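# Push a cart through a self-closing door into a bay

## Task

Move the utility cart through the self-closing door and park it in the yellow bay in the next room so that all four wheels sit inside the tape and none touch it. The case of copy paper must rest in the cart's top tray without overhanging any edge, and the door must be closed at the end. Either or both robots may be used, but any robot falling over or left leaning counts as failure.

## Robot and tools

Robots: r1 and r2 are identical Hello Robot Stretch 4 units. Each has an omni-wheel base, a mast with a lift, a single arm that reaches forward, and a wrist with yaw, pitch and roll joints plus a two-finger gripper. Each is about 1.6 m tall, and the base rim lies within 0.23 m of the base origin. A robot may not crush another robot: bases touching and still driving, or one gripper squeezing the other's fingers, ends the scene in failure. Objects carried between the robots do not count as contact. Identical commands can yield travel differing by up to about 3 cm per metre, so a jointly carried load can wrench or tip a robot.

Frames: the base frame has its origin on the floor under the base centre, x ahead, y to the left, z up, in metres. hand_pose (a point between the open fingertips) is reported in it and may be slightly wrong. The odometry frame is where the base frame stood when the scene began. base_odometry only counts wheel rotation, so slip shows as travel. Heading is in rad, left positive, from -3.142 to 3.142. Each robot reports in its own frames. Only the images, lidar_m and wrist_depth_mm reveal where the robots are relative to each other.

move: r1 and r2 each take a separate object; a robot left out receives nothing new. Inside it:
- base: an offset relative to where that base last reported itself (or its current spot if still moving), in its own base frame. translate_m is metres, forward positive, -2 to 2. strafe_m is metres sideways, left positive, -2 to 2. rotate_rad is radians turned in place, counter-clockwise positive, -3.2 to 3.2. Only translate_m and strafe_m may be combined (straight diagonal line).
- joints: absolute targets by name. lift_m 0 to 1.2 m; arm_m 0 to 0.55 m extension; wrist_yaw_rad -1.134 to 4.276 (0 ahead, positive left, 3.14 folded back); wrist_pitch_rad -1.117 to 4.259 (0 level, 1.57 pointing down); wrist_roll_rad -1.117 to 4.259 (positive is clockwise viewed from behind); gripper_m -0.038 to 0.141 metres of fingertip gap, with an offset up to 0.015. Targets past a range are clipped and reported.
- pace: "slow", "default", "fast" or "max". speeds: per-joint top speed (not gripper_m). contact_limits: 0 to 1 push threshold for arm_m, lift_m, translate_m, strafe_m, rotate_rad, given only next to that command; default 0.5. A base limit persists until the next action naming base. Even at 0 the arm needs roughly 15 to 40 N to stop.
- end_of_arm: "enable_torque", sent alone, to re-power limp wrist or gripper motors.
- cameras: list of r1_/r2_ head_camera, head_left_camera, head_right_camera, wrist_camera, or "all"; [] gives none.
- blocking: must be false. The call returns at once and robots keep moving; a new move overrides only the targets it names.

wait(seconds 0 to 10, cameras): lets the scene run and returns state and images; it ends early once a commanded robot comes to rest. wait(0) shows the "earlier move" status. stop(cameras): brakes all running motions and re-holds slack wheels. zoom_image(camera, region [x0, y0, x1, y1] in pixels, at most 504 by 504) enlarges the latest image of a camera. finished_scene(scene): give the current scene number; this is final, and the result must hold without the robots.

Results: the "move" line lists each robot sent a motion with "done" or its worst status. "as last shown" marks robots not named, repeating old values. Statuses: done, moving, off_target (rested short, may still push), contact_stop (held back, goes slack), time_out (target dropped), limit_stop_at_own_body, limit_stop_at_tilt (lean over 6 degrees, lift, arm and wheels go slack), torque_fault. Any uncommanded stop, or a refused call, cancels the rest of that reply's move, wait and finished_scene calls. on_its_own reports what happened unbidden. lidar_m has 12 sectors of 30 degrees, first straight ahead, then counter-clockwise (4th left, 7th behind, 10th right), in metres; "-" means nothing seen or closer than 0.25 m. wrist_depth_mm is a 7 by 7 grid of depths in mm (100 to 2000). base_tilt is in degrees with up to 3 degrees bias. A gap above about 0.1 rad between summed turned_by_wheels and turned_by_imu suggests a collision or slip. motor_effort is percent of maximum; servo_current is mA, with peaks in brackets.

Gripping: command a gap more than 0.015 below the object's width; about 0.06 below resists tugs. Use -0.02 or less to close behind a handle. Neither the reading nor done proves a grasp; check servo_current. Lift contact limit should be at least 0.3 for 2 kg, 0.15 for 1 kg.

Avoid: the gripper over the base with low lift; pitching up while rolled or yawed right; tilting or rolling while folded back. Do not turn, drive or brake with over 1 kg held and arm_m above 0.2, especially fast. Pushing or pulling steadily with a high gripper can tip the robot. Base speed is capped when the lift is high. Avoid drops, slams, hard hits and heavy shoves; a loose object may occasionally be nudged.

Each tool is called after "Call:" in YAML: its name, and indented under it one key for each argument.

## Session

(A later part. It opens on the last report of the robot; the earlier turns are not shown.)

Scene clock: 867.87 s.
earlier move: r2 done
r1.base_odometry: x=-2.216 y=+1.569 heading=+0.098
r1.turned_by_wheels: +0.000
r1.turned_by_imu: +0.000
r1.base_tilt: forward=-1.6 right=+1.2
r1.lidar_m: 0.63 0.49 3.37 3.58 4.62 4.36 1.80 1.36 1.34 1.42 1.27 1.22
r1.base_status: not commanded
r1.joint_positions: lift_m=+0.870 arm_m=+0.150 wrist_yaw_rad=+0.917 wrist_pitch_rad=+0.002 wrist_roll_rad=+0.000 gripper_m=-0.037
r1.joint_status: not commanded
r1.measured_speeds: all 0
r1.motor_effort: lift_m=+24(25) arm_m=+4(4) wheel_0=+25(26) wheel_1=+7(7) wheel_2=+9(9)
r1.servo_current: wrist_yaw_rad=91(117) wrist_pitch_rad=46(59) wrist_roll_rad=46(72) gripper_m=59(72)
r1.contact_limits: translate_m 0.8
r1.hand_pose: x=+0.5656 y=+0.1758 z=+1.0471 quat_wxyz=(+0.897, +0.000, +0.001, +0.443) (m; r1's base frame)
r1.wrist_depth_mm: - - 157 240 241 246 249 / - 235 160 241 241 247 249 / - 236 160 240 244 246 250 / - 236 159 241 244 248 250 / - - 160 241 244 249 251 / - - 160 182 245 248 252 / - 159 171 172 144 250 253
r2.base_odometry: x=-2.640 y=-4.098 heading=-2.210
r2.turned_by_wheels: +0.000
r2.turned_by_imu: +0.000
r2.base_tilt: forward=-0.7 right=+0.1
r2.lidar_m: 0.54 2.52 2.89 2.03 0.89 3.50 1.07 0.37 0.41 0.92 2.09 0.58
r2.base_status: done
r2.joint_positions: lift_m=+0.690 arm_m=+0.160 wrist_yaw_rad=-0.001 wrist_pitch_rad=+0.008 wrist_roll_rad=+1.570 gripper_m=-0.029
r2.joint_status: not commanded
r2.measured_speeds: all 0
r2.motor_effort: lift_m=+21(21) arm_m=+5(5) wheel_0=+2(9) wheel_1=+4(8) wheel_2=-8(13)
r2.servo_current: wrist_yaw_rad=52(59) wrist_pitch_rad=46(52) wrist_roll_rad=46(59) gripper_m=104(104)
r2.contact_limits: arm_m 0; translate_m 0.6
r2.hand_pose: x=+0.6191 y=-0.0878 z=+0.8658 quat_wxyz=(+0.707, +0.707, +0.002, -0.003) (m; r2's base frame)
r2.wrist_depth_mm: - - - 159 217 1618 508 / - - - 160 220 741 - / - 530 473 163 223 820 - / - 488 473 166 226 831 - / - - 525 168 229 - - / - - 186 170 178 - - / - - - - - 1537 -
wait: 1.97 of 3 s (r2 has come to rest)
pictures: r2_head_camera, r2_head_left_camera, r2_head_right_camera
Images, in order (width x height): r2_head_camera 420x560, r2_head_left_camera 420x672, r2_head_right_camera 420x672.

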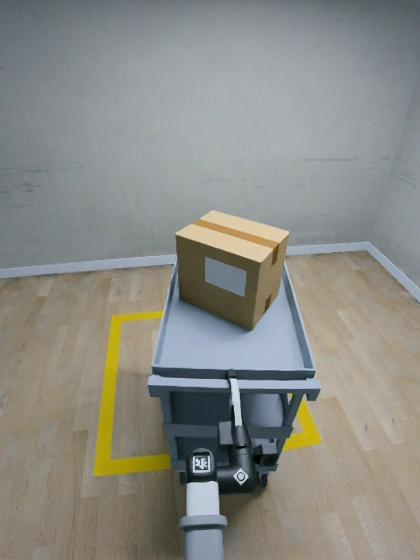

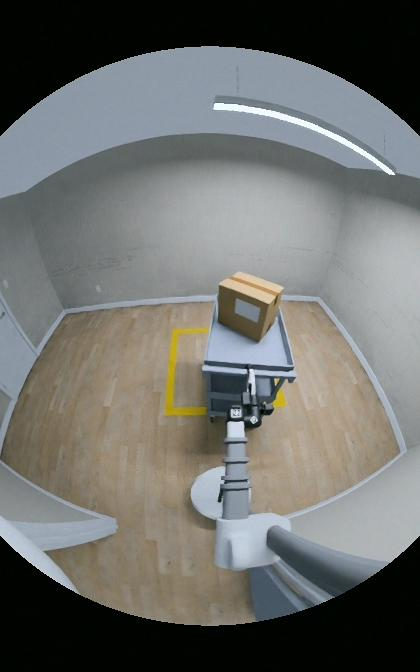

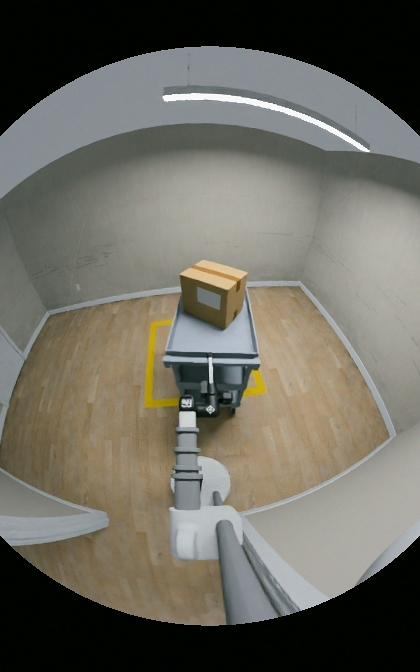

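Call:
move:
  blocking: false
  r2: {"base":{"translate_m":0.13,"strafe_m":-0.14},"pace":"slow","contact_limits":{"translate_m":0.6}}
  cameras: []

Call:
wait:
  seconds: 4
  cameras: ["r2_head_camera","r2_head_right_camera"]

Call:
zoom_image:
  camera: "r2_head_camera"
  region: [60, 270, 360, 520]

Call:
zoom_image:
  camera: "r2_head_right_camera"
  region: [120, 260, 300, 440]

Scene clock: 884.67 s.
move: r2 moving
r1: as last shown
r1.lidar_m: 0.62 0.49 3.40 3.60 4.63 4.36 1.81 1.37 1.33 1.46 1.27 1.24
r1.motor_effort: lift_m=+25(25) arm_m=+4(4) wheel_0=+25(26) wheel_1=+6(7) wheel_2=+9(9)
r1.servo_current: wrist_yaw_rad=104(104) wrist_pitch_rad=39(46) wrist_roll_rad=39(59) gripper_m=65(72)
r1.contact_limits: translate_m 0.8
r1.wrist_depth_mm: - - 158 240 244 246 249 / - 236 160 240 242 246 250 / - 236 160 240 244 246 249 / - 236 160 240 245 247 250 / - - 160 243 245 249 251 / - - 160 182 246 249 251 / - 160 171 173 144 250 252
r2.base_odometry: x=-2.653 y=-4.099 heading=-2.210
r2.turned_by_wheels: +0.000
r2.turned_by_imu: +0.000
r2.base_tilt: forward=-0.6 right=+0.0
r2.lidar_m: 0.58 2.54 2.89 2.13 0.90 3.49 1.04 0.35 0.41 0.92 2.10 0.57
r2.base_status: translate_m moving; strafe_m moving
r2.joint_positions: lift_m=+0.690 arm_m=+0.160 wrist_yaw_rad=-0.001 wrist_pitch_rad=+0.008 wrist_roll_rad=+1.570 gripper_m=-0.029
r2.joint_status: not commanded
r2.measured_speeds: translate_m=+0.034 strafe_m=-0.036 rotate_rad=+0.002 lift_m=+0.000 arm_m=+0.000 wrist_yaw_rad=+0.000 wrist_pitch_rad=+0.000 wrist_roll_rad=+0.000
r2.motor_effort: lift_m=+21(21) arm_m=+4(5) wheel_0=+10(11) wheel_1=-5(6) wheel_2=-11(12)
r2.servo_current: wrist_yaw_rad=39(65) wrist_pitch_rad=52(52) wrist_roll_rad=52(59) gripper_m=91(98)
r2.contact_limits: arm_m 0; translate_m 0.6
r2.hand_pose: x=+0.6191 y=-0.0878 z=+0.8658 quat_wxyz=(+0.707, +0.707, +0.002, -0.003) (m; r2's base frame)
r2.wrist_depth_mm: - - - 158 216 1618 521 / - - - 159 219 741 - / - 525 473 162 223 809 - / - 492 469 165 226 820 - / - - 530 167 229 - - / - - 185 170 178 - - / - - - - - 1537 -
pictures: none
No camera images: "cameras" was empty.

Scene clock: 887.33 s.
earlier move: r2 done
r1.base_odometry: x=-2.216 y=+1.569 heading=+0.098
r1.turned_by_wheels: +0.000
r1.turned_by_imu: +0.000
r1.base_tilt: forward=-1.6 right=+1.3
r1.lidar_m: 0.63 0.51 3.38 3.61 4.62 4.36 1.80 1.37 1.33 1.41 1.29 1.24
r1.base_status: not commanded
r1.joint_positions: lift_m=+0.870 arm_m=+0.150 wrist_yaw_rad=+0.917 wrist_pitch_rad=+0.002 wrist_roll_rad=+0.000 gripper_m=-0.037
r1.joint_status: not commanded
r1.measured_speeds: all 0
r1.motor_effort: lift_m=+25(25) arm_m=+3(4) wheel_0=+25(26) wheel_1=+7(7) wheel_2=+9(9)
r1.servo_current: wrist_yaw_rad=98(124) wrist_pitch_rad=39(52) wrist_roll_rad=46(72) gripper_m=65(72)
r1.contact_limits: translate_m 0.8
r1.hand_pose: x=+0.5656 y=+0.1758 z=+1.0471 quat_wxyz=(+0.897, +0.000, +0.001, +0.443) (m; r1's base frame)
r1.wrist_depth_mm: - - 157 239 242 246 250 / - 236 160 240 242 246 250 / - 236 160 241 242 247 249 / - 236 160 241 242 246 251 / - - 160 241 244 248 250 / - - 160 182 244 249 250 / - 159 171 173 144 248 253
r2.base_odometry: x=-2.830 y=-4.119 heading=-2.210
r2.turned_by_wheels: +0.000
r2.turned_by_imu: +0.002
r2.base_tilt: forward=-0.7 right=+0.1
r2.lidar_m: 0.54 2.42 3.02 2.75 1.07 3.71 0.40 0.41 0.57 1.27 1.92 0.59
r2.base_status: done
r2.joint_positions: lift_m=+0.690 arm_m=+0.160 wrist_yaw_rad=+0.001 wrist_pitch_rad=+0.008 wrist_roll_rad=+1.570 gripper_m=-0.029
r2.joint_status: not commanded
r2.measured_speeds: all 0
r2.motor_effort: lift_m=+21(21) arm_m=+4(5) wheel_0=+6(14) wheel_1=-3(6) wheel_2=-4(12)
r2.servo_current: wrist_yaw_rad=52(65) wrist_pitch_rad=52(59) wrist_roll_rad=46(59) gripper_m=91(98)
r2.contact_limits: arm_m 0; translate_m 0.6
r2.hand_pose: x=+0.6193 y=-0.0871 z=+0.8658 quat_wxyz=(+0.707, +0.707, +0.003, -0.002) (m; r2's base frame)
r2.wrist_depth_mm: - - - 180 242 1618 1138 / - - - 179 240 1708 504 / - - 640 177 238 798 - / - 480 466 233 236 842 - / - 484 488 173 232 831 - / - 521 186 171 178 - - / - 137 - - - - -
wait: 2.67 of 4 s (r2 has come to rest)
pictures: r2_head_camera, r2_head_right_camera
Images, in order (width x height): r2_head_camera 420x560, r2_head_right_camera 420x672.

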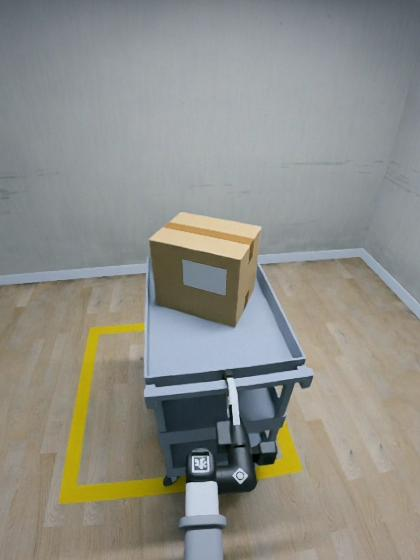

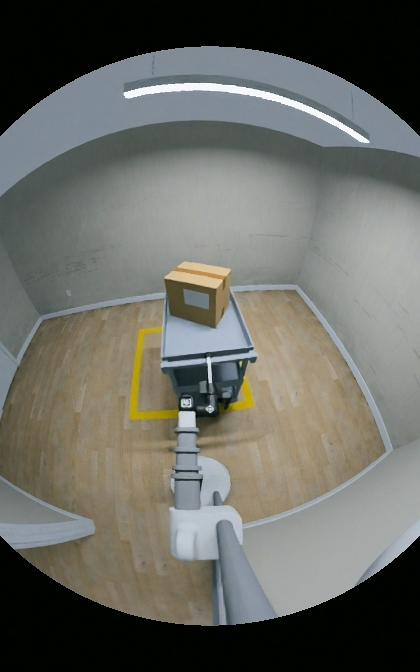

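Scaled by 1.680 from the camera's 420x560 image, which has a finer 1200x1600 frame.

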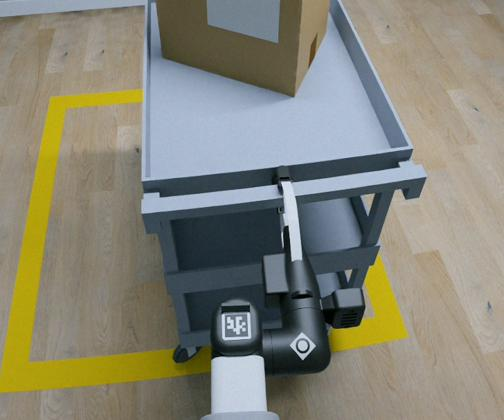

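Scaled by 2.800 from the camera's 420x672 image, which has a finer 600x960 frame.

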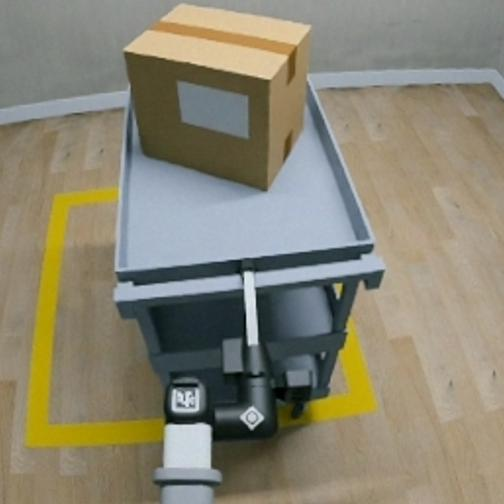

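Call:
move:
  blocking: false
  r2: {"base":{"translate_m":0.16,"strafe_m":0.03},"pace":"slow","contact_limits":{"translate_m":0.6}}
  cameras: []

Call:
wait:
  seconds: 4
  cameras: ["r2_head_camera","r2_head_right_camera","r2_head_left_camera"]

Call:
zoom_image:
  camera: "r2_head_camera"
  region: [60, 270, 360, 560]

Call:
zoom_image:
  camera: "r2_head_right_camera"
  region: [120, 260, 300, 440]

Call:
zoom_image:
  camera: "r2_head_left_camera"
  region: [130, 260, 310, 440]

Scene clock: 898.47 s.
move: r2 moving
r1: as last shown
r1.lidar_m: 0.64 0.49 3.36 3.58 4.63 4.37 1.79 1.36 1.33 1.41 1.26 1.24
r1.motor_effort: lift_m=+24(25) arm_m=+4(4) wheel_0=+25(25) wheel_1=+7(7) wheel_2=+9(9)
r1.servo_current: wrist_yaw_rad=91(111) wrist_pitch_rad=39(46) wrist_roll_rad=39(78) gripper_m=65(72)
r1.contact_limits: translate_m 0.8
r1.wrist_depth_mm: - - 157 239 242 245 248 / - 236 160 240 242 246 249 / - 236 160 241 243 248 249 / - 235 160 241 245 247 250 / - - 160 241 245 247 249 / - - 160 182 245 249 251 / - 160 171 173 144 249 251
r2.base_odometry: x=-2.835 y=-4.130 heading=-2.210
r2.turned_by_wheels: +0.000
r2.turned_by_imu: +0.000
r2.base_tilt: forward=-0.7 right=+0.1
r2.lidar_m: 0.53 2.41 3.05 2.84 1.06 3.71 0.43 0.39 0.59 1.29 1.92 0.60
r2.base_status: translate_m moving; strafe_m moving
r2.joint_positions: lift_m=+0.690 arm_m=+0.160 wrist_yaw_rad=+0.000 wrist_pitch_rad=+0.008 wrist_roll_rad=+1.570 gripper_m=-0.029
r2.joint_status: not commanded
r2.measured_speeds: translate_m=+0.050 strafe_m=+0.009 rotate_rad=-0.002 lift_m=+0.000 arm_m=+0.000 wrist_yaw_rad=-0.023 wrist_pitch_rad=+0.000 wrist_roll_rad=+0.000
r2.motor_effort: lift_m=+21(21) arm_m=+4(5) wheel_0=+6(7) wheel_1=+6(9) wheel_2=-14(14)
r2.servo_current: wrist_yaw_rad=46(59) wrist_pitch_rad=46(52) wrist_roll_rad=46(59) gripper_m=91(91)
r2.contact_limits: arm_m 0; translate_m 0.6
r2.hand_pose: x=+0.6192 y=-0.0875 z=+0.8658 quat_wxyz=(+0.707, +0.707, +0.003, -0.003) (m; r2's base frame)
r2.wrist_depth_mm: - - - 245 248 1661 1138 / - - - 181 243 1618 535 / - - - 178 239 798 - / - 496 462 234 236 842 - / - 484 480 173 232 820 - / - 512 186 170 178 - - / - 137 - - - - -
pictures: none
No camera images: "cameras" was empty.

Scene clock: 900.87 s.
earlier move: r2 done
r1.base_odometry: x=-2.216 y=+1.569 heading=+0.098
r1.turned_by_wheels: +0.000
r1.turned_by_imu: +0.000
r1.base_tilt: forward=-1.6 right=+1.3
r1.lidar_m: 0.65 0.50 3.37 3.58 4.61 4.37 1.80 1.39 1.34 1.43 1.27 1.24
r1.base_status: not commanded
r1.joint_positions: lift_m=+0.870 arm_m=+0.150 wrist_yaw_rad=+0.917 wrist_pitch_rad=+0.002 wrist_roll_rad=+0.000 gripper_m=-0.037
r1.joint_status: not commanded
r1.measured_speeds: all 0
r1.motor_effort: lift_m=+24(25) arm_m=+3(4) wheel_0=+25(26) wheel_1=+6(7) wheel_2=+9(9)
r1.servo_current: wrist_yaw_rad=104(124) wrist_pitch_rad=39(52) wrist_roll_rad=52(78) gripper_m=65(72)
r1.contact_limits: translate_m 0.8
r1.hand_pose: x=+0.5656 y=+0.1758 z=+1.0471 quat_wxyz=(+0.897, +0.000, +0.001, +0.443) (m; r1's base frame)
r1.wrist_depth_mm: - - 157 239 243 246 249 / - 235 160 240 243 247 249 / - 236 160 241 243 247 249 / - 236 160 240 243 248 250 / - - 160 240 245 247 250 / - - 160 182 245 247 251 / - 160 171 173 144 249 252
r2.base_odometry: x=-2.901 y=-4.265 heading=-2.210
r2.turned_by_wheels: +0.000
r2.turned_by_imu: +0.000
r2.base_tilt: forward=-0.7 right=+0.1
r2.lidar_m: 0.55 2.26 2.90 2.83 1.14 3.74 0.58 0.58 0.78 1.69 1.95 0.57
r2.base_status: done
r2.joint_positions: lift_m=+0.690 arm_m=+0.160 wrist_yaw_rad=-0.003 wrist_pitch_rad=+0.008 wrist_roll_rad=+1.570 gripper_m=-0.029
r2.joint_status: not commanded
r2.measured_speeds: all 0
r2.motor_effort: lift_m=+21(21) arm_m=+4(5) wheel_0=+0(7) wheel_1=+5(9) wheel_2=-8(15)
r2.servo_current: wrist_yaw_rad=46(59) wrist_pitch_rad=52(59) wrist_roll_rad=46(72) gripper_m=85(98)
r2.contact_limits: arm_m 0; translate_m 0.6
r2.hand_pose: x=+0.6190 y=-0.0884 z=+0.8658 quat_wxyz=(+0.707, +0.707, +0.001, -0.004) (m; r2's base frame)
r2.wrist_depth_mm: - - - 173 235 1618 1182 / - - - 173 234 1499 - / - - 535 172 233 798 - / - 462 466 231 233 831 - / - 496 500 171 231 831 - / - 535 186 170 176 - - / - 136 - - - 544 -
wait: 2.40 of 4 s (r2 has come to rest)
pictures: r2_head_camera, r2_head_left_camera, r2_head_right_camera
Images, in order (width x height): r2_head_camera 420x560, r2_head_left_camera 420x672, r2_head_right_camera 420x672.

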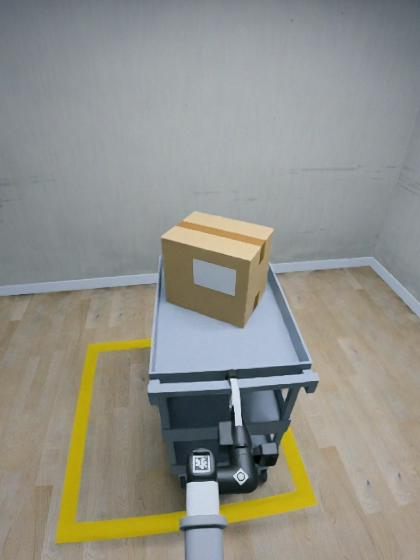

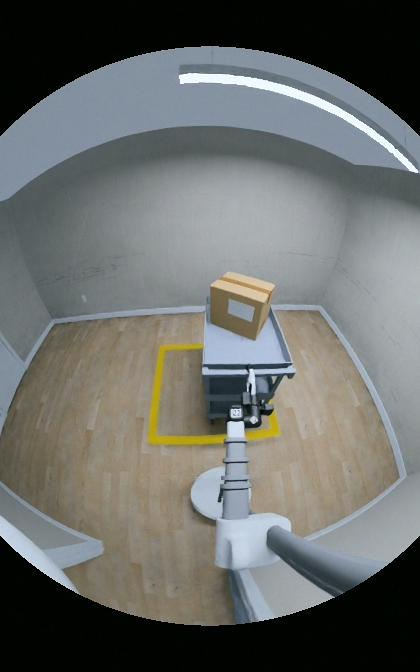

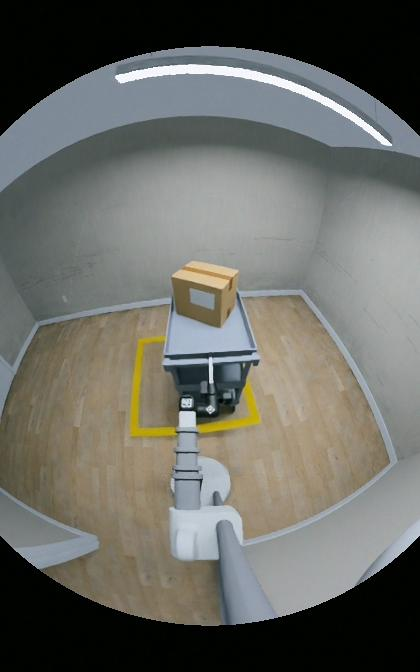

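Scaled by 1.680 from the camera's 420x560 image, which has a finer 1200x1600 frame.

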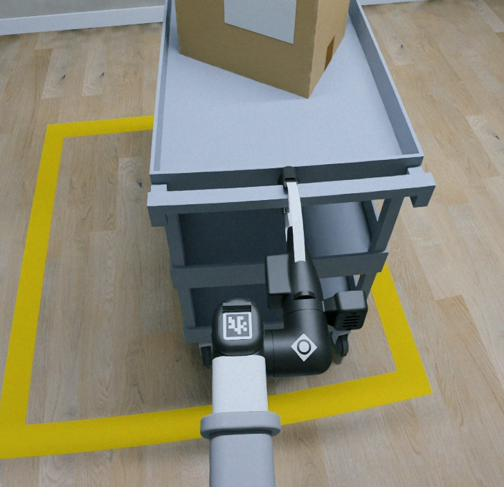

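Scaled by 2.800 from the camera's 420x672 image, which has a finer 600x960 frame.

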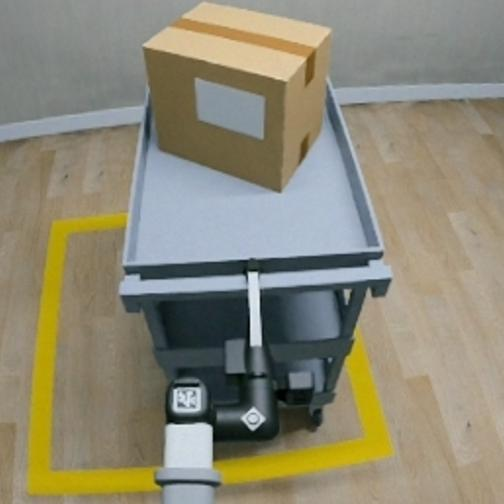

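Scaled by 2.800 from the camera's 420x672 image, which has a finer 600x960 frame.

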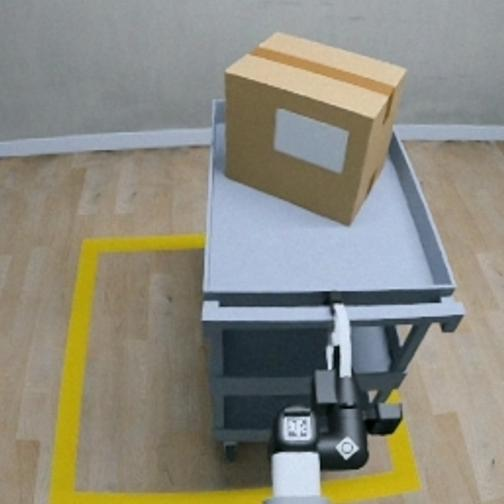

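Call:
move:
  blocking: false
  r2: {"joints":{"gripper_m":0.08}}
  cameras: []

Call:
wait:
  seconds: 3
  cameras: []

Call:
move:
  blocking: false
  r2: {"joints":{"arm_m":0},"pace":"slow"}
  cameras: []

Call:
wait:
  seconds: 4
  cameras: []

Call:
move:
  blocking: false
  r2: {"base":{"translate_m":-0.1,"strafe_m":0.0}}
  cameras: []

Call:
wait:
  seconds: 3
  cameras: ["r2_head_left_camera","r2_wrist_camera","r2_head_camera"]

Scene clock: 916.20 s.
move: r2 moving
r1: as last shown
r1.lidar_m: 0.62 0.48 3.37 3.59 4.63 4.37 1.83 1.36 1.35 1.41 1.28 1.23
r1.motor_effort: lift_m=+24(25) arm_m=+4(4) wheel_0=+25(25) wheel_1=+6(7) wheel_2=+9(9)
r1.servo_current: wrist_yaw_rad=117(117) wrist_pitch_rad=39(52) wrist_roll_rad=46(52) gripper_m=72(72)
r1.contact_limits: translate_m 0.8
r1.wrist_depth_mm: - - 158 240 242 245 248 / - 235 160 240 243 246 249 / - 236 160 240 244 247 250 / - 235 159 240 245 248 251 / - - 160 242 244 247 252 / - - 161 182 245 249 250 / - 160 171 173 144 249 252
r2.base_odometry: x=-2.901 y=-4.265 heading=-2.210
r2.turned_by_wheels: +0.000
r2.turned_by_imu: +0.001
r2.base_tilt: forward=-0.7 right=+0.1
r2.lidar_m: 0.55 2.26 2.86 2.81 1.15 3.74 0.57 0.59 0.78 1.65 1.95 0.58
r2.base_status: not commanded
r2.joint_positions: lift_m=+0.690 arm_m=+0.160 wrist_yaw_rad=-0.003 wrist_pitch_rad=+0.008 wrist_roll_rad=+1.570 gripper_m=-0.003
r2.joint_status: gripper_m moving
r2.measured_speeds: all 0
r2.motor_effort: lift_m=+21(21) arm_m=+4(5) wheel_0=+0(1) wheel_1=+5(5) wheel_2=-8(8)
r2.servo_current: wrist_yaw_rad=46(59) wrist_pitch_rad=52(52) wrist_roll_rad=46(52) gripper_m=98(98)
r2.contact_limits: arm_m 0; translate_m 0.6
r2.hand_pose: x=+0.6190 y=-0.0884 z=+0.8658 quat_wxyz=(+0.707, +0.707, +0.001, -0.004) (m; r2's base frame)
r2.wrist_depth_mm: - - - 177 239 1661 1182 / - - - 176 236 1661 - / - - 574 176 236 809 - / - 462 473 236 236 854 - / - 500 504 175 235 831 - / - - 186 174 180 - - / - 119 - - - - -
pictures: none
No camera images: "cameras" was empty.

Scene clock: 917.50 s.
earlier move: r2 done
r1.base_odometry: x=-2.216 y=+1.569 heading=+0.098
r1.turned_by_wheels: +0.000
r1.turned_by_imu: +0.000
r1.base_tilt: forward=-1.6 right=+1.2
r1.lidar_m: 0.65 0.50 3.36 3.59 4.64 4.36 1.79 1.37 1.34 1.42 1.28 1.26
r1.base_status: not commanded
r1.joint_positions: lift_m=+0.870 arm_m=+0.150 wrist_yaw_rad=+0.917 wrist_pitch_rad=+0.002 wrist_roll_rad=+0.000 gripper_m=-0.037
r1.joint_status: not commanded
r1.measured_speeds: all 0
r1.on_its_own: wrist_yaw_rad is at rest, and its servo_current (117 mA) is outside its rest range (0 to 104 mA)
r1.motor_effort: lift_m=+25(25) arm_m=+4(4) wheel_0=+25(26) wheel_1=+6(7) wheel_2=+9(9)
r1.servo_current: wrist_yaw_rad=117(124) wrist_pitch_rad=39(52) wrist_roll_rad=65(65) gripper_m=59(72)
r1.contact_limits: translate_m 0.8
r1.hand_pose: x=+0.5656 y=+0.1758 z=+1.0471 quat_wxyz=(+0.897, +0.000, +0.001, +0.443) (m; r1's base frame)
r1.wrist_depth_mm: - - 157 240 242 245 248 / - 236 160 240 244 247 250 / - 236 160 241 242 247 249 / - 236 160 241 245 247 250 / - - 159 242 245 247 250 / - - 161 182 246 249 251 / - 160 171 173 144 250 251
r2.base_odometry: x=-2.901 y=-4.265 heading=-2.210
r2.turned_by_wheels: +0.000
r2.turned_by_imu: +0.000
r2.base_tilt: forward=-0.7 right=+0.1
r2.lidar_m: 0.57 2.24 2.87 2.81 1.13 3.77 0.59 0.58 0.79 1.71 1.94 0.60
r2.base_status: not commanded
r2.joint_positions: lift_m=+0.690 arm_m=+0.160 wrist_yaw_rad=-0.003 wrist_pitch_rad=+0.005 wrist_roll_rad=+1.570 gripper_m=+0.080
r2.joint_status: all done
r2.measured_speeds: all 0
r2.motor_effort: lift_m=+19(21) arm_m=+4(5) wheel_0=+0(1) wheel_1=+5(5) wheel_2=-5(8)
r2.servo_current: wrist_yaw_rad=52(59) wrist_pitch_rad=46(59) wrist_roll_rad=46(59) gripper_m=52(117)
r2.contact_limits: arm_m 0; translate_m 0.6
r2.hand_pose: x=+0.6190 y=-0.0884 z=+0.8665 quat_wxyz=(+0.707, +0.707, +0.001, -0.003) (m; r2's base frame)
r2.wrist_depth_mm: - - - 188 248 1708 1160 / - - - 187 247 1661 - / - - 580 187 247 842 - / - 488 480 187 247 842 - / - - 512 186 247 - - / - - 193 186 192 - - / - 127 - - 245 1756 -
wait: 1.30 of 3 s (r2 has come to rest)
pictures: none
No camera images: "cameras" was empty.

Scene clock: 918.00 s.
move: r2 moving
r1.base_odometry: x=-2.216 y=+1.569 heading=+0.098
r1.turned_by_wheels: +0.000
r1.turned_by_imu: +0.000
r1.base_tilt: forward=-1.6 right=+1.2
r1.lidar_m: 0.64 0.50 3.38 3.56 4.62 4.36 1.77 1.36 1.36 1.43 1.28 1.25
r1.base_status: not commanded
r1.joint_positions: lift_m=+0.870 arm_m=+0.150 wrist_yaw_rad=+0.917 wrist_pitch_rad=+0.002 wrist_roll_rad=+0.000 gripper_m=-0.037
r1.joint_status: not commanded
r1.measured_speeds: all 0
r1.motor_effort: lift_m=+25(25) arm_m=+3(4) wheel_0=+25(25) wheel_1=+6(7) wheel_2=+9(9)
r1.servo_current: wrist_yaw_rad=85(104) wrist_pitch_rad=46(52) wrist_roll_rad=52(65) gripper_m=65(65)
r1.contact_limits: translate_m 0.8
r1.hand_pose: x=+0.5656 y=+0.1758 z=+1.0471 quat_wxyz=(+0.897, +0.000, +0.001, +0.443) (m; r1's base frame)
r1.wrist_depth_mm: - - 157 240 242 247 248 / - 236 160 240 244 247 249 / - 236 160 241 242 246 250 / - 236 160 241 243 248 250 / - - 160 241 244 247 250 / - - 161 182 246 248 252 / - 160 171 173 144 249 252
r2.base_odometry: x=-2.901 y=-4.265 heading=-2.210
r2.turned_by_wheels: +0.000
r2.turned_by_imu: +0.000
r2.base_tilt: forward=-0.7 right=+0.1
r2.lidar_m: 0.54 2.26 2.86 2.83 1.13 3.73 0.57 0.59 0.78 1.69 1.95 0.60
r2.base_status: not commanded
r2.joint_positions: lift_m=+0.690 arm_m=+0.148 wrist_yaw_rad=-0.003 wrist_pitch_rad=+0.005 wrist_roll_rad=+1.570 gripper_m=+0.080
r2.joint_status: arm_m moving
r2.measured_speeds: translate_m=+0.000 strafe_m=+0.000 rotate_rad=+0.000 lift_m=+0.000 arm_m=-0.049 wrist_yaw_rad=+0.000 wrist_pitch_rad=+0.000 wrist_roll_rad=+0.000
r2.motor_effort: lift_m=+19(20) arm_m=-6(9) wheel_0=+1(1) wheel_1=+4(5) wheel_2=-5(5)
r2.servo_current: wrist_yaw_rad=46(59) wrist_pitch_rad=46(46) wrist_roll_rad=46(59) gripper_m=52(59)
r2.contact_limits: translate_m 0.6
r2.hand_pose: x=+0.6066 y=-0.0883 z=+0.8665 quat_wxyz=(+0.707, +0.707, +0.001, -0.003) (m; r2's base frame)
r2.wrist_depth_mm: - - - 198 258 1661 1229 / - - - 197 257 1708 - / - - 559 198 258 831 - / - 492 488 197 257 866 - / - - 525 198 256 866 - / - - 194 196 193 - - / - 127 - - - 1756 -
pictures: none
No camera images: "cameras" was empty.

Scene clock: 920.40 s.
earlier move: r2 done
r1.base_odometry: x=-2.216 y=+1.569 heading=+0.098
r1.turned_by_wheels: +0.000
r1.turned_by_imu: +0.000
r1.base_tilt: forward=-1.6 right=+1.2
r1.lidar_m: 0.63 0.48 3.38 3.56 4.63 4.35 1.79 1.39 1.34 1.43 1.28 1.25
r1.base_status: not commanded
r1.joint_positions: lift_m=+0.870 arm_m=+0.150 wrist_yaw_rad=+0.917 wrist_pitch_rad=+0.002 wrist_roll_rad=+0.000 gripper_m=-0.037
r1.joint_status: not commanded
r1.measured_speeds: all 0
r1.on_its_own: wrist_yaw_rad is at rest, and its servo_current (111 mA) is outside its rest range (0 to 104 mA)
r1.motor_effort: lift_m=+25(25) arm_m=+4(4) wheel_0=+25(26) wheel_1=+6(7) wheel_2=+9(9)
r1.servo_current: wrist_yaw_rad=111(117) wrist_pitch_rad=39(52) wrist_roll_rad=52(65) gripper_m=65(72)
r1.contact_limits: translate_m 0.8
r1.hand_pose: x=+0.5656 y=+0.1758 z=+1.0471 quat_wxyz=(+0.897, +0.000, +0.001, +0.443) (m; r1's base frame)
r1.wrist_depth_mm: - - 157 240 242 245 249 / - 235 160 239 243 246 250 / - 236 160 241 244 246 250 / - 236 159 241 243 246 248 / - - 160 242 245 248 251 / - - 161 182 245 248 251 / - 160 171 173 144 249 253
r2.base_odometry: x=-2.901 y=-4.265 heading=-2.210
r2.turned_by_wheels: +0.000
r2.turned_by_imu: +0.000
r2.base_tilt: forward=-0.7 right=+0.0
r2.lidar_m: 0.57 2.27 2.88 2.81 1.16 3.72 0.57 0.58 0.77 1.69 1.94 0.59
r2.base_status: not commanded
r2.joint_positions: lift_m=+0.690 arm_m=+0.000 wrist_yaw_rad=-0.003 wrist_pitch_rad=+0.005 wrist_roll_rad=+1.570 gripper_m=+0.080
r2.joint_status: all done
r2.measured_speeds: all 0
r2.motor_effort: lift_m=+19(20) arm_m=-7(11) wheel_0=+1(1) wheel_1=+5(5) wheel_2=-5(5)
r2.servo_current: wrist_yaw_rad=46(59) wrist_pitch_rad=39(52) wrist_roll_rad=46(59) gripper_m=52(59)
r2.contact_limits: translate_m 0.6
r2.hand_pose: x=+0.4592 y=-0.0882 z=+0.8665 quat_wxyz=(+0.707, +0.707, +0.001, -0.003) (m; r2's base frame)
r2.wrist_depth_mm: - - - 345 - 1366 1060 / - - - 402 - 750 424 / - - - 407 1008 - - / - - 654 404 1008 - - / - - 683 402 402 - - / - - 188 404 187 - - / - 127 - - - 1863 -
wait: 2.40 of 4 s (r2 has come to rest)
pictures: none
No camera images: "cameras" was empty.

Scene clock: 920.90 s.
move: r2 moving
r1.base_odometry: x=-2.216 y=+1.569 heading=+0.098
r1.turned_by_wheels: +0.000
r1.turned_by_imu: +0.000
r1.base_tilt: forward=-1.6 right=+1.2
r1.lidar_m: 0.63 0.50 3.36 3.59 4.62 4.35 1.82 1.38 1.33 1.42 1.27 1.24
r1.base_status: not commanded
r1.joint_positions: lift_m=+0.870 arm_m=+0.150 wrist_yaw_rad=+0.917 wrist_pitch_rad=+0.002 wrist_roll_rad=+0.000 gripper_m=-0.037
r1.joint_status: not commanded
r1.measured_speeds: all 0
r1.motor_effort: lift_m=+25(25) arm_m=+4(4) wheel_0=+25(26) wheel_1=+6(7) wheel_2=+9(9)
r1.servo_current: wrist_yaw_rad=104(117) wrist_pitch_rad=39(46) wrist_roll_rad=33(65) gripper_m=65(65)
r1.contact_limits: translate_m 0.8
r1.hand_pose: x=+0.5656 y=+0.1758 z=+1.0471 quat_wxyz=(+0.897, +0.000, +0.001, +0.443) (m; r1's base frame)
r1.wrist_depth_mm: - - 156 239 242 246 249 / - 235 160 240 243 245 249 / - 236 160 240 244 246 249 / - 237 160 241 245 248 250 / - - 160 241 245 247 250 / - - 161 182 245 247 253 / - 160 172 173 144 251 251
r2.base_odometry: x=-2.883 y=-4.240 heading=-2.210
r2.turned_by_wheels: +0.000
r2.turned_by_imu: +0.000
r2.base_tilt: forward=-0.6 right=+0.0
r2.lidar_m: 0.58 2.28 2.93 2.82 1.12 3.70 0.54 0.57 0.71 1.61 1.96 0.63
r2.base_status: translate_m moving; strafe_m moving
r2.joint_positions: lift_m=+0.690 arm_m=+0.000 wrist_yaw_rad=-0.003 wrist_pitch_rad=+0.005 wrist_roll_rad=+1.570 gripper_m=+0.080
r2.joint_status: not commanded
r2.measured_speeds: translate_m=-0.122 strafe_m=+0.002 rotate_rad=+0.001 lift_m=+0.000 arm_m=+0.000 wrist_yaw_rad=+0.000 wrist_pitch_rad=+0.000 wrist_roll_rad=+0.000
r2.motor_effort: lift_m=+19(20) arm_m=-7(7) wheel_0=-6(10) wheel_1=-7(9) wheel_2=+10(12)
r2.servo_current: wrist_yaw_rad=46(46) wrist_pitch_rad=46(46) wrist_roll_rad=46(52) gripper_m=46(52)
r2.hand_pose: x=+0.4592 y=-0.0882 z=+0.8665 quat_wxyz=(+0.707, +0.707, +0.001, -0.003) (m; r2's base frame)
r2.wrist_depth_mm: - - - 413 - 1576 1118 / - - - 430 - 759 436 / - - - 430 1025 - 433 / - - 676 430 1025 - 433 / - - 732 433 430 - 433 / - - 189 433 186 - 433 / - 127 - - - 1921 459
pictures: none
No camera images: "cameras" was empty.

Scene clock: 921.97 s.
earlier move: r2 done
r1.base_odometry: x=-2.216 y=+1.569 heading=+0.098
r1.turned_by_wheels: +0.000
r1.turned_by_imu: +0.000
r1.base_tilt: forward=-1.6 right=+1.3
r1.lidar_m: 0.65 0.48 3.38 3.57 4.62 4.36 1.81 1.38 1.34 1.41 1.26 1.25
r1.base_status: not commanded
r1.joint_positions: lift_m=+0.870 arm_m=+0.150 wrist_yaw_rad=+0.917 wrist_pitch_rad=+0.002 wrist_roll_rad=+0.000 gripper_m=-0.037
r1.joint_status: not commanded
r1.measured_speeds: all 0
r1.motor_effort: lift_m=+24(25) arm_m=+4(4) wheel_0=+25(26) wheel_1=+6(7) wheel_2=+9(9)
r1.servo_current: wrist_yaw_rad=104(117) wrist_pitch_rad=39(46) wrist_roll_rad=65(65) gripper_m=59(72)
r1.contact_limits: translate_m 0.8
r1.hand_pose: x=+0.5656 y=+0.1758 z=+1.0471 quat_wxyz=(+0.897, +0.000, +0.001, +0.443) (m; r1's base frame)
r1.wrist_depth_mm: - - 157 239 242 245 249 / - 236 160 240 242 245 248 / - 236 160 241 243 247 250 / - 236 160 240 244 247 250 / - - 159 241 245 248 250 / - - 161 182 246 249 251 / - 160 163 173 144 249 251
r2.base_odometry: x=-2.842 y=-4.184 heading=-2.210
r2.turned_by_wheels: +0.000
r2.turned_by_imu: +0.000
r2.base_tilt: forward=-0.7 right=+0.1
r2.lidar_m: 0.65 2.36 2.99 2.82 1.08 3.67 0.50 0.47 0.64 1.41 1.93 0.69
r2.base_status: done
r2.joint_positions: lift_m=+0.690 arm_m=+0.000 wrist_yaw_rad=-0.003 wrist_pitch_rad=+0.005 wrist_roll_rad=+1.570 gripper_m=+0.080
r2.joint_status: not commanded
r2.measured_speeds: all 0
r2.motor_effort: lift_m=+20(20) arm_m=-7(7) wheel_0=-3(12) wheel_1=-2(9) wheel_2=+2(12)
r2.servo_current: wrist_yaw_rad=46(59) wrist_pitch_rad=39(52) wrist_roll_rad=39(59) gripper_m=52(59)
r2.hand_pose: x=+0.4592 y=-0.0882 z=+0.8665 quat_wxyz=(+0.707, +0.707, +0.001, -0.003) (m; r2's base frame)
r2.wrist_depth_mm: - - - - - 1708 1182 / - - - 504 - 1576 504 / - - - 508 - - 504 / - - 750 723 - - 508 / - - 809 504 - - 504 / - - 195 500 191 - 504 / - - - - - 508 508
wait: 1.07 of 3 s (r2 has come to rest)
pictures: r2_head_camera, r2_head_left_camera, r2_wrist_camera
Images, in order (width x height): r2_head_camera 420x560, r2_head_left_camera 420x672, r2_wrist_camera 616x392.

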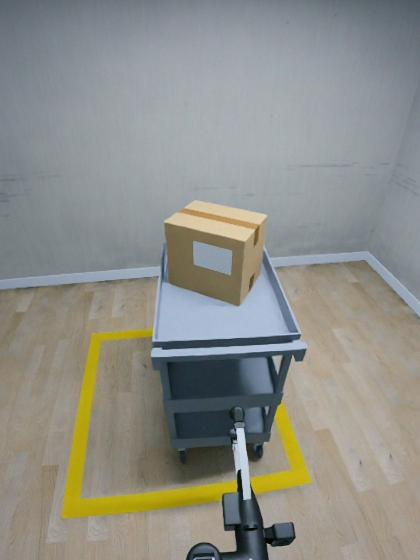

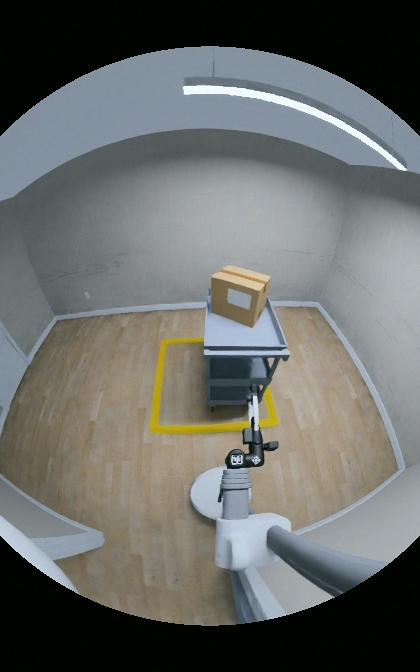

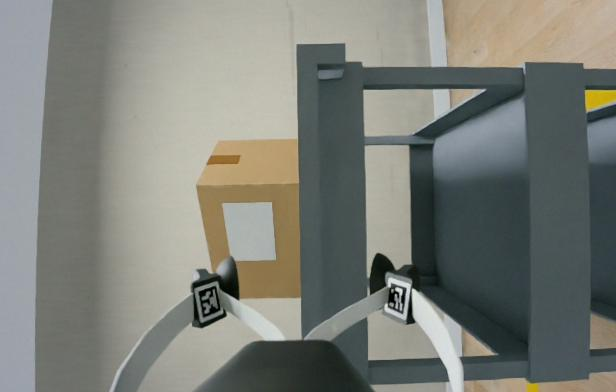

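Call:
move:
  blocking: false
  r1: {"base":{"translate_m":0.055,"strafe_m":0.18},"joints":{"wrist_yaw_rad":0.7},"speeds":{"wrist_yaw_rad":0.1},"pace":"slow","contact_limits":{"translate_m":1}}
  r2: {"base":{"strafe_m":1.0}}
  cameras: []

Call:
wait:
  seconds: 8
  cameras: []

Call:
move:
  blocking: false
  r1: {"base":{"translate_m":0.1397,"strafe_m":0.2442},"joints":{"wrist_yaw_rad":0.5},"speeds":{"wrist_yaw_rad":0.06},"pace":"slow","contact_limits":{"translate_m":1}}
  r2: {"base":{"rotate_rad":-0.8}}
  cameras: []

Call:
wait:
  seconds: 6
  cameras: ["r1_wrist_camera","r1_head_camera","r2_head_camera"]

Call:
zoom_image:
  camera: "r2_head_camera"
  region: [0, 150, 420, 560]

Scene clock: 935.87 s.
move: r1 moving; r2 moving
r1.base_odometry: x=-2.213 y=+1.581 heading=+0.101
r1.turned_by_wheels: +0.002
r1.turned_by_imu: +0.003
r1.base_tilt: forward=-1.6 right=+1.2
r1.lidar_m: 0.64 0.50 3.37 3.57 4.59 4.36 1.83 1.39 1.34 1.44 1.28 1.25
r1.base_status: translate_m moving; strafe_m moving
r1.joint_positions: lift_m=+0.870 arm_m=+0.150 wrist_yaw_rad=+0.912 wrist_pitch_rad=+0.002 wrist_roll_rad=+0.000 gripper_m=-0.037
r1.joint_status: wrist_yaw_rad moving
r1.measured_speeds: translate_m=+0.014 strafe_m=+0.048 rotate_rad=-0.001 lift_m=+0.000 arm_m=+0.000 wrist_yaw_rad=-0.084 wrist_pitch_rad=+0.000 wrist_roll_rad=+0.000
r1.motor_effort: lift_m=+24(25) arm_m=+4(4) wheel_0=+14(25) wheel_1=+14(15) wheel_2=+3(7)
r1.servo_current: wrist_yaw_rad=644(644) wrist_pitch_rad=46(46) wrist_roll_rad=52(65) gripper_m=72(72)
r1.contact_limits: translate_m 1
r1.hand_pose: x=+0.5665 y=+0.1746 z=+1.0471 quat_wxyz=(+0.898, +0.000, +0.001, +0.440) (m; r1's base frame)
r1.wrist_depth_mm: - 236 159 239 243 245 247 / - 235 159 240 244 245 248 / - - 159 240 243 246 248 / - - 160 240 243 246 249 / - - 160 242 244 246 249 / - - 173 176 244 248 249 / - 158 165 168 144 249 251
r2.base_odometry: x=-2.813 y=-4.206 heading=-2.210
r2.turned_by_wheels: +0.000
r2.turned_by_imu: +0.000
r2.base_tilt: forward=-0.7 right=+0.1
r2.lidar_m: 0.64 2.35 2.99 2.78 1.04 3.62 0.54 0.49 0.66 1.45 1.99 0.72
r2.base_status: strafe_m moving
r2.joint_positions: lift_m=+0.690 arm_m=+0.000 wrist_yaw_rad=-0.003 wrist_pitch_rad=+0.005 wrist_roll_rad=+1.570 gripper_m=+0.080
r2.joint_status: not commanded
r2.measured_speeds: translate_m=+0.001 strafe_m=+0.141 rotate_rad=-0.004 lift_m=+0.000 arm_m=+0.000 wrist_yaw_rad=+0.000 wrist_pitch_rad=+0.000 wrist_roll_rad=+0.000
r2.motor_effort: lift_m=+19(20) arm_m=-7(7) wheel_0=-4(12) wheel_1=+11(12) wheel_2=-1(2)
r2.servo_current: wrist_yaw_rad=52(65) wrist_pitch_rad=39(46) wrist_roll_rad=52(52) gripper_m=46(52)
r2.hand_pose: x=+0.4592 y=-0.0882 z=+0.8665 quat_wxyz=(+0.707, +0.707, +0.001, -0.003) (m; r2's base frame)
r2.wrist_depth_mm: - - - - - 1661 1098 / - - - 504 - 831 508 / - - - 504 - - 504 / - - 768 723 - - 504 / - - 831 500 - - 500 / - - 194 504 191 - 504 / - - - - 521 517 504
pictures: none
No camera images: "cameras" was empty.

Scene clock: 938.50 s.
earlier move: r1 off_target; r2 moving
r1.base_odometry: x=-2.179 y=+1.754 heading=+0.100
r1.turned_by_wheels: +0.000
r1.turned_by_imu: +0.006
r1.base_tilt: forward=-1.6 right=+1.2
r1.lidar_m: 0.50 0.56 3.21 3.42 4.54 4.45 2.06 1.56 1.52 1.61 1.33 1.13
r1.base_status: done
r1.joint_positions: lift_m=+0.870 arm_m=+0.150 wrist_yaw_rad=+0.741 wrist_pitch_rad=+0.002 wrist_roll_rad=+0.000 gripper_m=-0.037
r1.joint_status: wrist_yaw_rad off_target (ended at +0.741, target +0.700)
r1.measured_speeds: all 0
r1.motor_effort: lift_m=+24(25) arm_m=-3(4) wheel_0=+11(25) wheel_1=+6(18) wheel_2=+7(8)
r1.servo_current: wrist_yaw_rad=345(663) wrist_pitch_rad=39(46) wrist_roll_rad=39(72) gripper_m=65(78)
r1.contact_limits: translate_m 1
r1.hand_pose: x=+0.5927 y=+0.1301 z=+1.0471 quat_wxyz=(+0.932, +0.000, +0.001, +0.362) (m; r1's base frame)
r1.wrist_depth_mm: - - 236 243 245 248 252 / - - 236 243 245 250 252 / - - 238 244 246 250 253 / - - 237 167 246 250 253 / - - 238 243 248 251 255 / - - 181 168 248 252 255 / - 154 240 171 156 252 255
r2.base_odometry: x=-2.212 y=-4.653 heading=-2.210
r2.turned_by_wheels: +0.000
r2.turned_by_imu: +0.001
r2.base_tilt: forward=-0.7 right=+0.1
r2.lidar_m: 2.24 2.30 2.19 2.05 0.95 0.63 0.56 1.21 1.01 1.65 0.95 0.92
r2.base_status: strafe_m moving
r2.joint_positions: lift_m=+0.690 arm_m=+0.000 wrist_yaw_rad=-0.003 wrist_pitch_rad=+0.005 wrist_roll_rad=+1.570 gripper_m=+0.080
r2.joint_status: not commanded
r2.measured_speeds: translate_m=+0.000 strafe_m=+0.300 rotate_rad=-0.001 lift_m=+0.000 arm_m=+0.000 wrist_yaw_rad=+0.000 wrist_pitch_rad=+0.000 wrist_roll_rad=+0.000
r2.motor_effort: lift_m=+20(20) arm_m=-7(7) wheel_0=-9(13) wheel_1=+9(12) wheel_2=+0(2)
r2.servo_current: wrist_yaw_rad=33(65) wrist_pitch_rad=46(52) wrist_roll_rad=52(65) gripper_m=46(59)
r2.hand_pose: x=+0.4592 y=-0.0882 z=+0.8665 quat_wxyz=(+0.707, +0.707, +0.001, -0.003) (m; r2's base frame)
r2.wrist_depth_mm: - - - - - 1708 1118 / - - - - - 1708 1205 / - - - - - 1708 1182 / - - - - - 1708 1182 / - - - - - 1708 1229 / - - 188 - 185 1618 1205 / - 127 - - - 1708 1205
wait: 2.63 of 8 s (r1 has come to rest)
pictures: none
No camera images: "cameras" was empty.

Scene clock: 939.00 s.
earlier move: r2 replaced
move: r1 moving; r2 moving
r1.base_odometry: x=-2.174 y=+1.765 heading=+0.102
r1.turned_by_wheels: +0.002
r1.turned_by_imu: +0.002
r1.base_tilt: forward=-1.6 right=+1.2
r1.lidar_m: 0.53 0.57 3.19 3.42 4.56 4.44 2.07 1.57 1.55 1.61 1.34 1.11
r1.base_status: translate_m moving; strafe_m moving
r1.joint_positions: lift_m=+0.870 arm_m=+0.150 wrist_yaw_rad=+0.717 wrist_pitch_rad=+0.002 wrist_roll_rad=+0.000 gripper_m=-0.037
r1.joint_status: wrist_yaw_rad moving
r1.measured_speeds: translate_m=+0.025 strafe_m=+0.043 rotate_rad=-0.002 lift_m=+0.000 arm_m=+0.000 wrist_yaw_rad=-0.051 wrist_pitch_rad=+0.000 wrist_roll_rad=+0.000
r1.motor_effort: lift_m=+25(25) arm_m=-3(4) wheel_0=+12(12) wheel_1=+11(12) wheel_2=+5(6)
r1.servo_current: wrist_yaw_rad=397(403) wrist_pitch_rad=33(46) wrist_roll_rad=46(65) gripper_m=65(72)
r1.contact_limits: translate_m 1
r1.hand_pose: x=+0.5957 y=+0.1237 z=+1.0471 quat_wxyz=(+0.936, +0.000, +0.001, +0.351) (m; r1's base frame)
r1.wrist_depth_mm: - - 236 242 245 248 253 / - - 236 243 247 251 253 / - - 237 243 247 252 254 / - - 237 168 247 251 253 / - - 239 244 249 252 255 / - - 180 166 248 253 256 / - 156 240 179 145 254 257
r2.base_odometry: x=-2.125 y=-4.727 heading=-2.462
r2.turned_by_wheels: -0.252
r2.turned_by_imu: -0.244
r2.base_tilt: forward=-0.6 right=+0.1
r2.lidar_m: 1.54 2.21 2.39 1.96 1.43 0.74 0.58 1.81 1.13 1.09 1.30 1.02
r2.base_status: earlier strafe_m replaced; rotate_rad moving
r2.joint_positions: lift_m=+0.690 arm_m=+0.000 wrist_yaw_rad=-0.002 wrist_pitch_rad=+0.005 wrist_roll_rad=+1.570 gripper_m=+0.080
r2.joint_status: not commanded
r2.measured_speeds: translate_m=-0.002 strafe_m=+0.162 rotate_rad=-0.967 lift_m=+0.000 arm_m=+0.000 wrist_yaw_rad=+0.000 wrist_pitch_rad=+0.000 wrist_roll_rad=+0.000
r2.motor_effort: lift_m=+19(19) arm_m=-7(7) wheel_0=+7(7) wheel_1=+8(8) wheel_2=+8(9)
r2.servo_current: wrist_yaw_rad=46(52) wrist_pitch_rad=52(52) wrist_roll_rad=52(52) gripper_m=46(52)
r2.hand_pose: x=+0.4593 y=-0.0881 z=+0.8665 quat_wxyz=(+0.707, +0.707, +0.001, -0.003) (m; r2's base frame)
r2.wrist_depth_mm: - - - 976 - 1229 - / - - - - - 1708 1118 / - - - - - 1708 1229 / - - - - - 1756 1205 / - - - - - 1756 1182 / - - 188 - 186 1618 1182 / - 127 - - - - 1205
pictures: none
No camera images: "cameras" was empty.

Scene clock: 940.07 s.
earlier move: r1 moving; r2 done
r1.base_odometry: x=-2.136 y=+1.851 heading=+0.102
r1.turned_by_wheels: -0.001
r1.turned_by_imu: +0.002
r1.base_tilt: forward=-1.6 right=+1.2
r1.lidar_m: 0.55 0.56 3.09 3.30 4.54 4.44 2.19 1.68 1.63 1.73 1.35 1.01
r1.base_status: translate_m moving; strafe_m moving
r1.joint_positions: lift_m=+0.870 arm_m=+0.150 wrist_yaw_rad=+0.647 wrist_pitch_rad=+0.002 wrist_roll_rad=+0.000 gripper_m=-0.037
r1.joint_status: wrist_yaw_rad moving
r1.measured_speeds: translate_m=+0.049 strafe_m=+0.088 rotate_rad=-0.004 lift_m=+0.000 arm_m=+0.000 wrist_yaw_rad=-0.074 wrist_pitch_rad=+0.000 wrist_roll_rad=+0.000
r1.motor_effort: lift_m=+24(25) arm_m=-1(4) wheel_0=+9(13) wheel_1=+10(14) wheel_2=+6(6)
r1.servo_current: wrist_yaw_rad=280(416) wrist_pitch_rad=39(46) wrist_roll_rad=39(65) gripper_m=65(72)
r1.contact_limits: translate_m 1
r1.hand_pose: x=+0.6037 y=+0.1040 z=+1.0471 quat_wxyz=(+0.948, +0.000, +0.001, +0.318) (m; r1's base frame)
r1.wrist_depth_mm: - - 236 240 244 248 251 / - - 237 242 245 249 251 / - - 238 242 246 249 251 / - - 238 165 246 250 253 / - - 241 176 245 251 253 / - - 181 171 247 250 254 / - 160 239 164 156 250 254
r2.base_odometry: x=-2.106 y=-4.763 heading=-3.009
r2.turned_by_wheels: -0.547
r2.turned_by_imu: -0.533
r2.base_tilt: forward=-0.6 right=+0.1
r2.lidar_m: 1.02 2.23 2.18 2.39 1.91 1.58 0.75 0.60 0.60 1.18 1.13 1.34
r2.base_status: done
r2.joint_positions: lift_m=+0.690 arm_m=+0.000 wrist_yaw_rad=-0.002 wrist_pitch_rad=+0.005 wrist_roll_rad=+1.570 gripper_m=+0.080
r2.joint_status: not commanded
r2.measured_speeds: all 0
r2.motor_effort: lift_m=+19(19) arm_m=-6(7) wheel_0=+4(10) wheel_1=+3(8) wheel_2=+4(9)
r2.servo_current: wrist_yaw_rad=46(59) wrist_pitch_rad=39(52) wrist_roll_rad=52(59) gripper_m=46(59)
r2.hand_pose: x=+0.4593 y=-0.0881 z=+0.8665 quat_wxyz=(+0.707, +0.707, +0.001, -0.003) (m; r2's base frame)
r2.wrist_depth_mm: - - - - - 1661 1182 / - - - - - 1708 1182 / - - - - - 1708 1098 / - - - 1160 - 1308 - / - - - 1160 1397 - - / - - 193 1118 190 1366 1160 / - - - - - 1921 1205
wait: 1.07 of 6 s (r2 has come to rest)
pictures: r1_head_camera, r1_wrist_camera, r2_head_camera
Images, in order (width x height): r1_head_camera 420x560, r1_wrist_camera 616x392, r2_head_camera 420x560.

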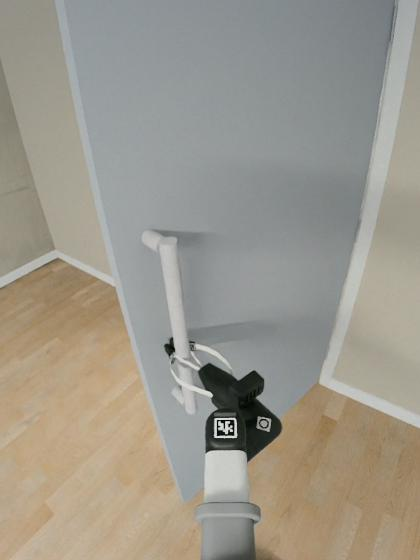

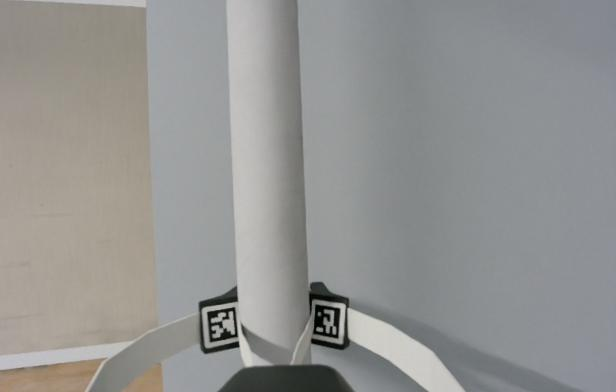

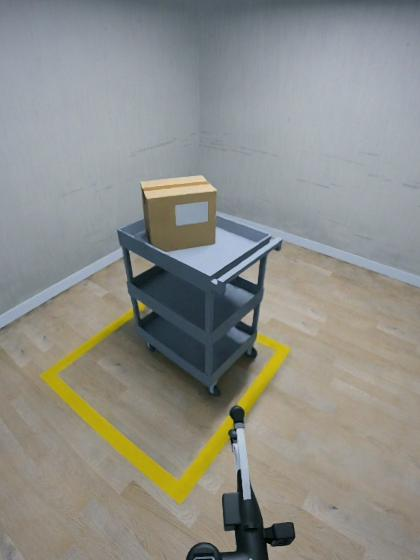

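Scaled by 1.200 from the camera's 420x560 image, which has a finer 1200x1600 frame.

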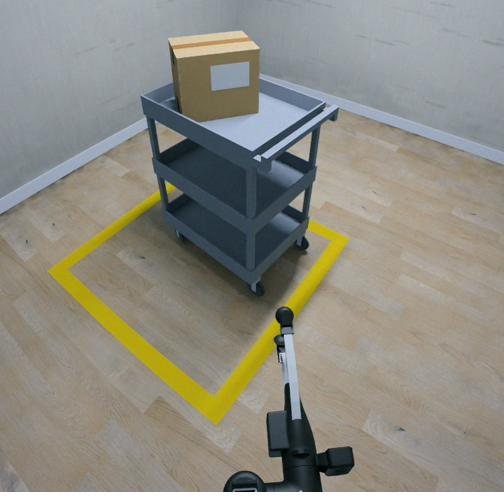

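Call:
zoom_image:
  camera: "r2_head_camera"
  region: [110, 290, 310, 420]

Call:
move:
  blocking: false
  r1: {"base":{"translate_m":0.0,"strafe_m":0.0}}
  cameras: ["r2_head_right_camera","r2_head_left_camera"]

Call:
zoom_image:
  camera: "r2_head_right_camera"
  region: [100, 240, 320, 460]

Scaled by 2.520 from the camera's 420x560 image, which has a finer 1200x1600 frame.

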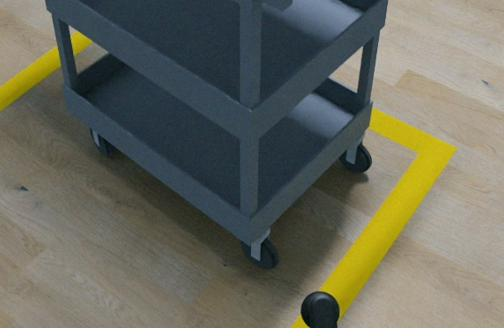

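Scene clock: 949.53 s.
earlier move: r1 done
move: r1 done
r1.base_odometry: x=-2.065 y=+2.011 heading=+0.100
r1.turned_by_wheels: -0.001
r1.turned_by_imu: +0.001
r1.base_tilt: forward=-1.5 right=+1.3
r1.lidar_m: 0.56 2.05 2.93 3.10 4.53 4.45 2.42 1.86 1.79 1.76 1.36 0.83
r1.base_status: done
r1.joint_positions: lift_m=+0.870 arm_m=+0.150 wrist_yaw_rad=+0.503 wrist_pitch_rad=+0.002 wrist_roll_rad=+0.000 gripper_m=-0.037
r1.joint_status: all done
r1.measured_speeds: all 0
r1.motor_effort: lift_m=+24(25) arm_m=-1(2) wheel_0=+0(4) wheel_1=+0(2) wheel_2=+4(4)
r1.servo_current: wrist_yaw_rad=52(59) wrist_pitch_rad=46(46) wrist_roll_rad=46(65) gripper_m=65(72)
r1.hand_pose: x=+0.6157 y=+0.0624 z=+1.0471 quat_wxyz=(+0.969, +0.000, +0.001, +0.249) (m; r1's base frame)
r1.wrist_depth_mm: - - 236 161 246 252 255 / - - 239 164 246 251 255 / - - 238 164 247 252 257 / - - 239 163 248 252 257 / - - 239 163 250 253 258 / - - 208 164 248 255 259 / - - 238 163 248 255 259
r2: as last shown
r2.turned_by_wheels: +0.000
r2.turned_by_imu: +0.001
r2.base_tilt: forward=-0.7 right=+0.1
r2.lidar_m: 1.01 2.18 2.19 2.40 1.91 1.59 0.76 0.59 0.60 1.19 1.15 1.34
r2.motor_effort: lift_m=+19(20) arm_m=-7(7) wheel_0=+4(5) wheel_1=+3(3) wheel_2=+5(5)
r2.servo_current: wrist_yaw_rad=52(52) wrist_pitch_rad=46(52) wrist_roll_rad=52(52) gripper_m=52(59)
r2.wrist_depth_mm: - - - - - 1708 1182 / - - - - - 1708 1182 / - - - - - 1708 1078 / - - - 1182 - 1281 - / - - - 1160 1397 - - / - - 193 1118 191 1336 1138 / - - - - - 1921 1205
pictures: r2_head_left_camera, r2_head_right_camera
Images, in order (width x height): r2_head_left_camera 420x672, r2_head_right_camera 420x672.

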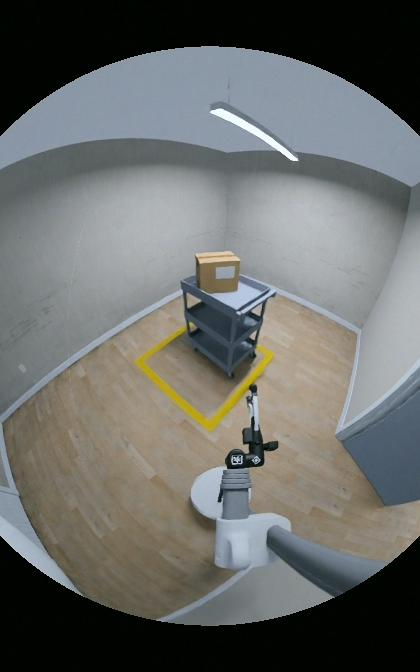

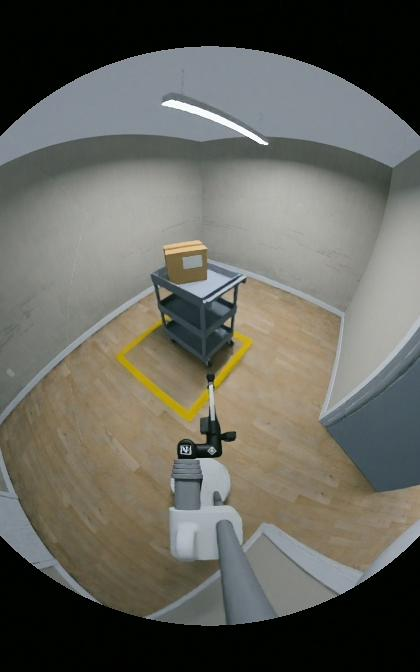

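Scaled by 2.291 from the camera's 420x672 image, which has a finer 600x960 frame.

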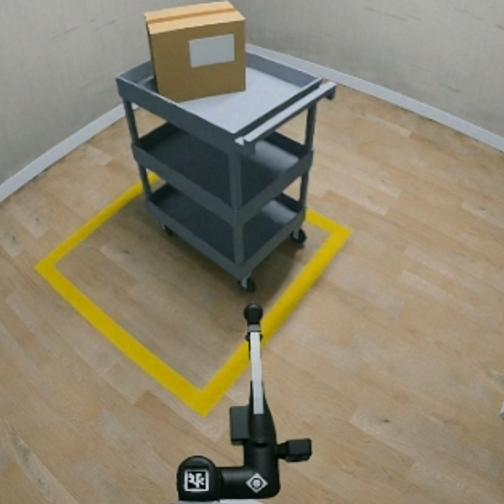

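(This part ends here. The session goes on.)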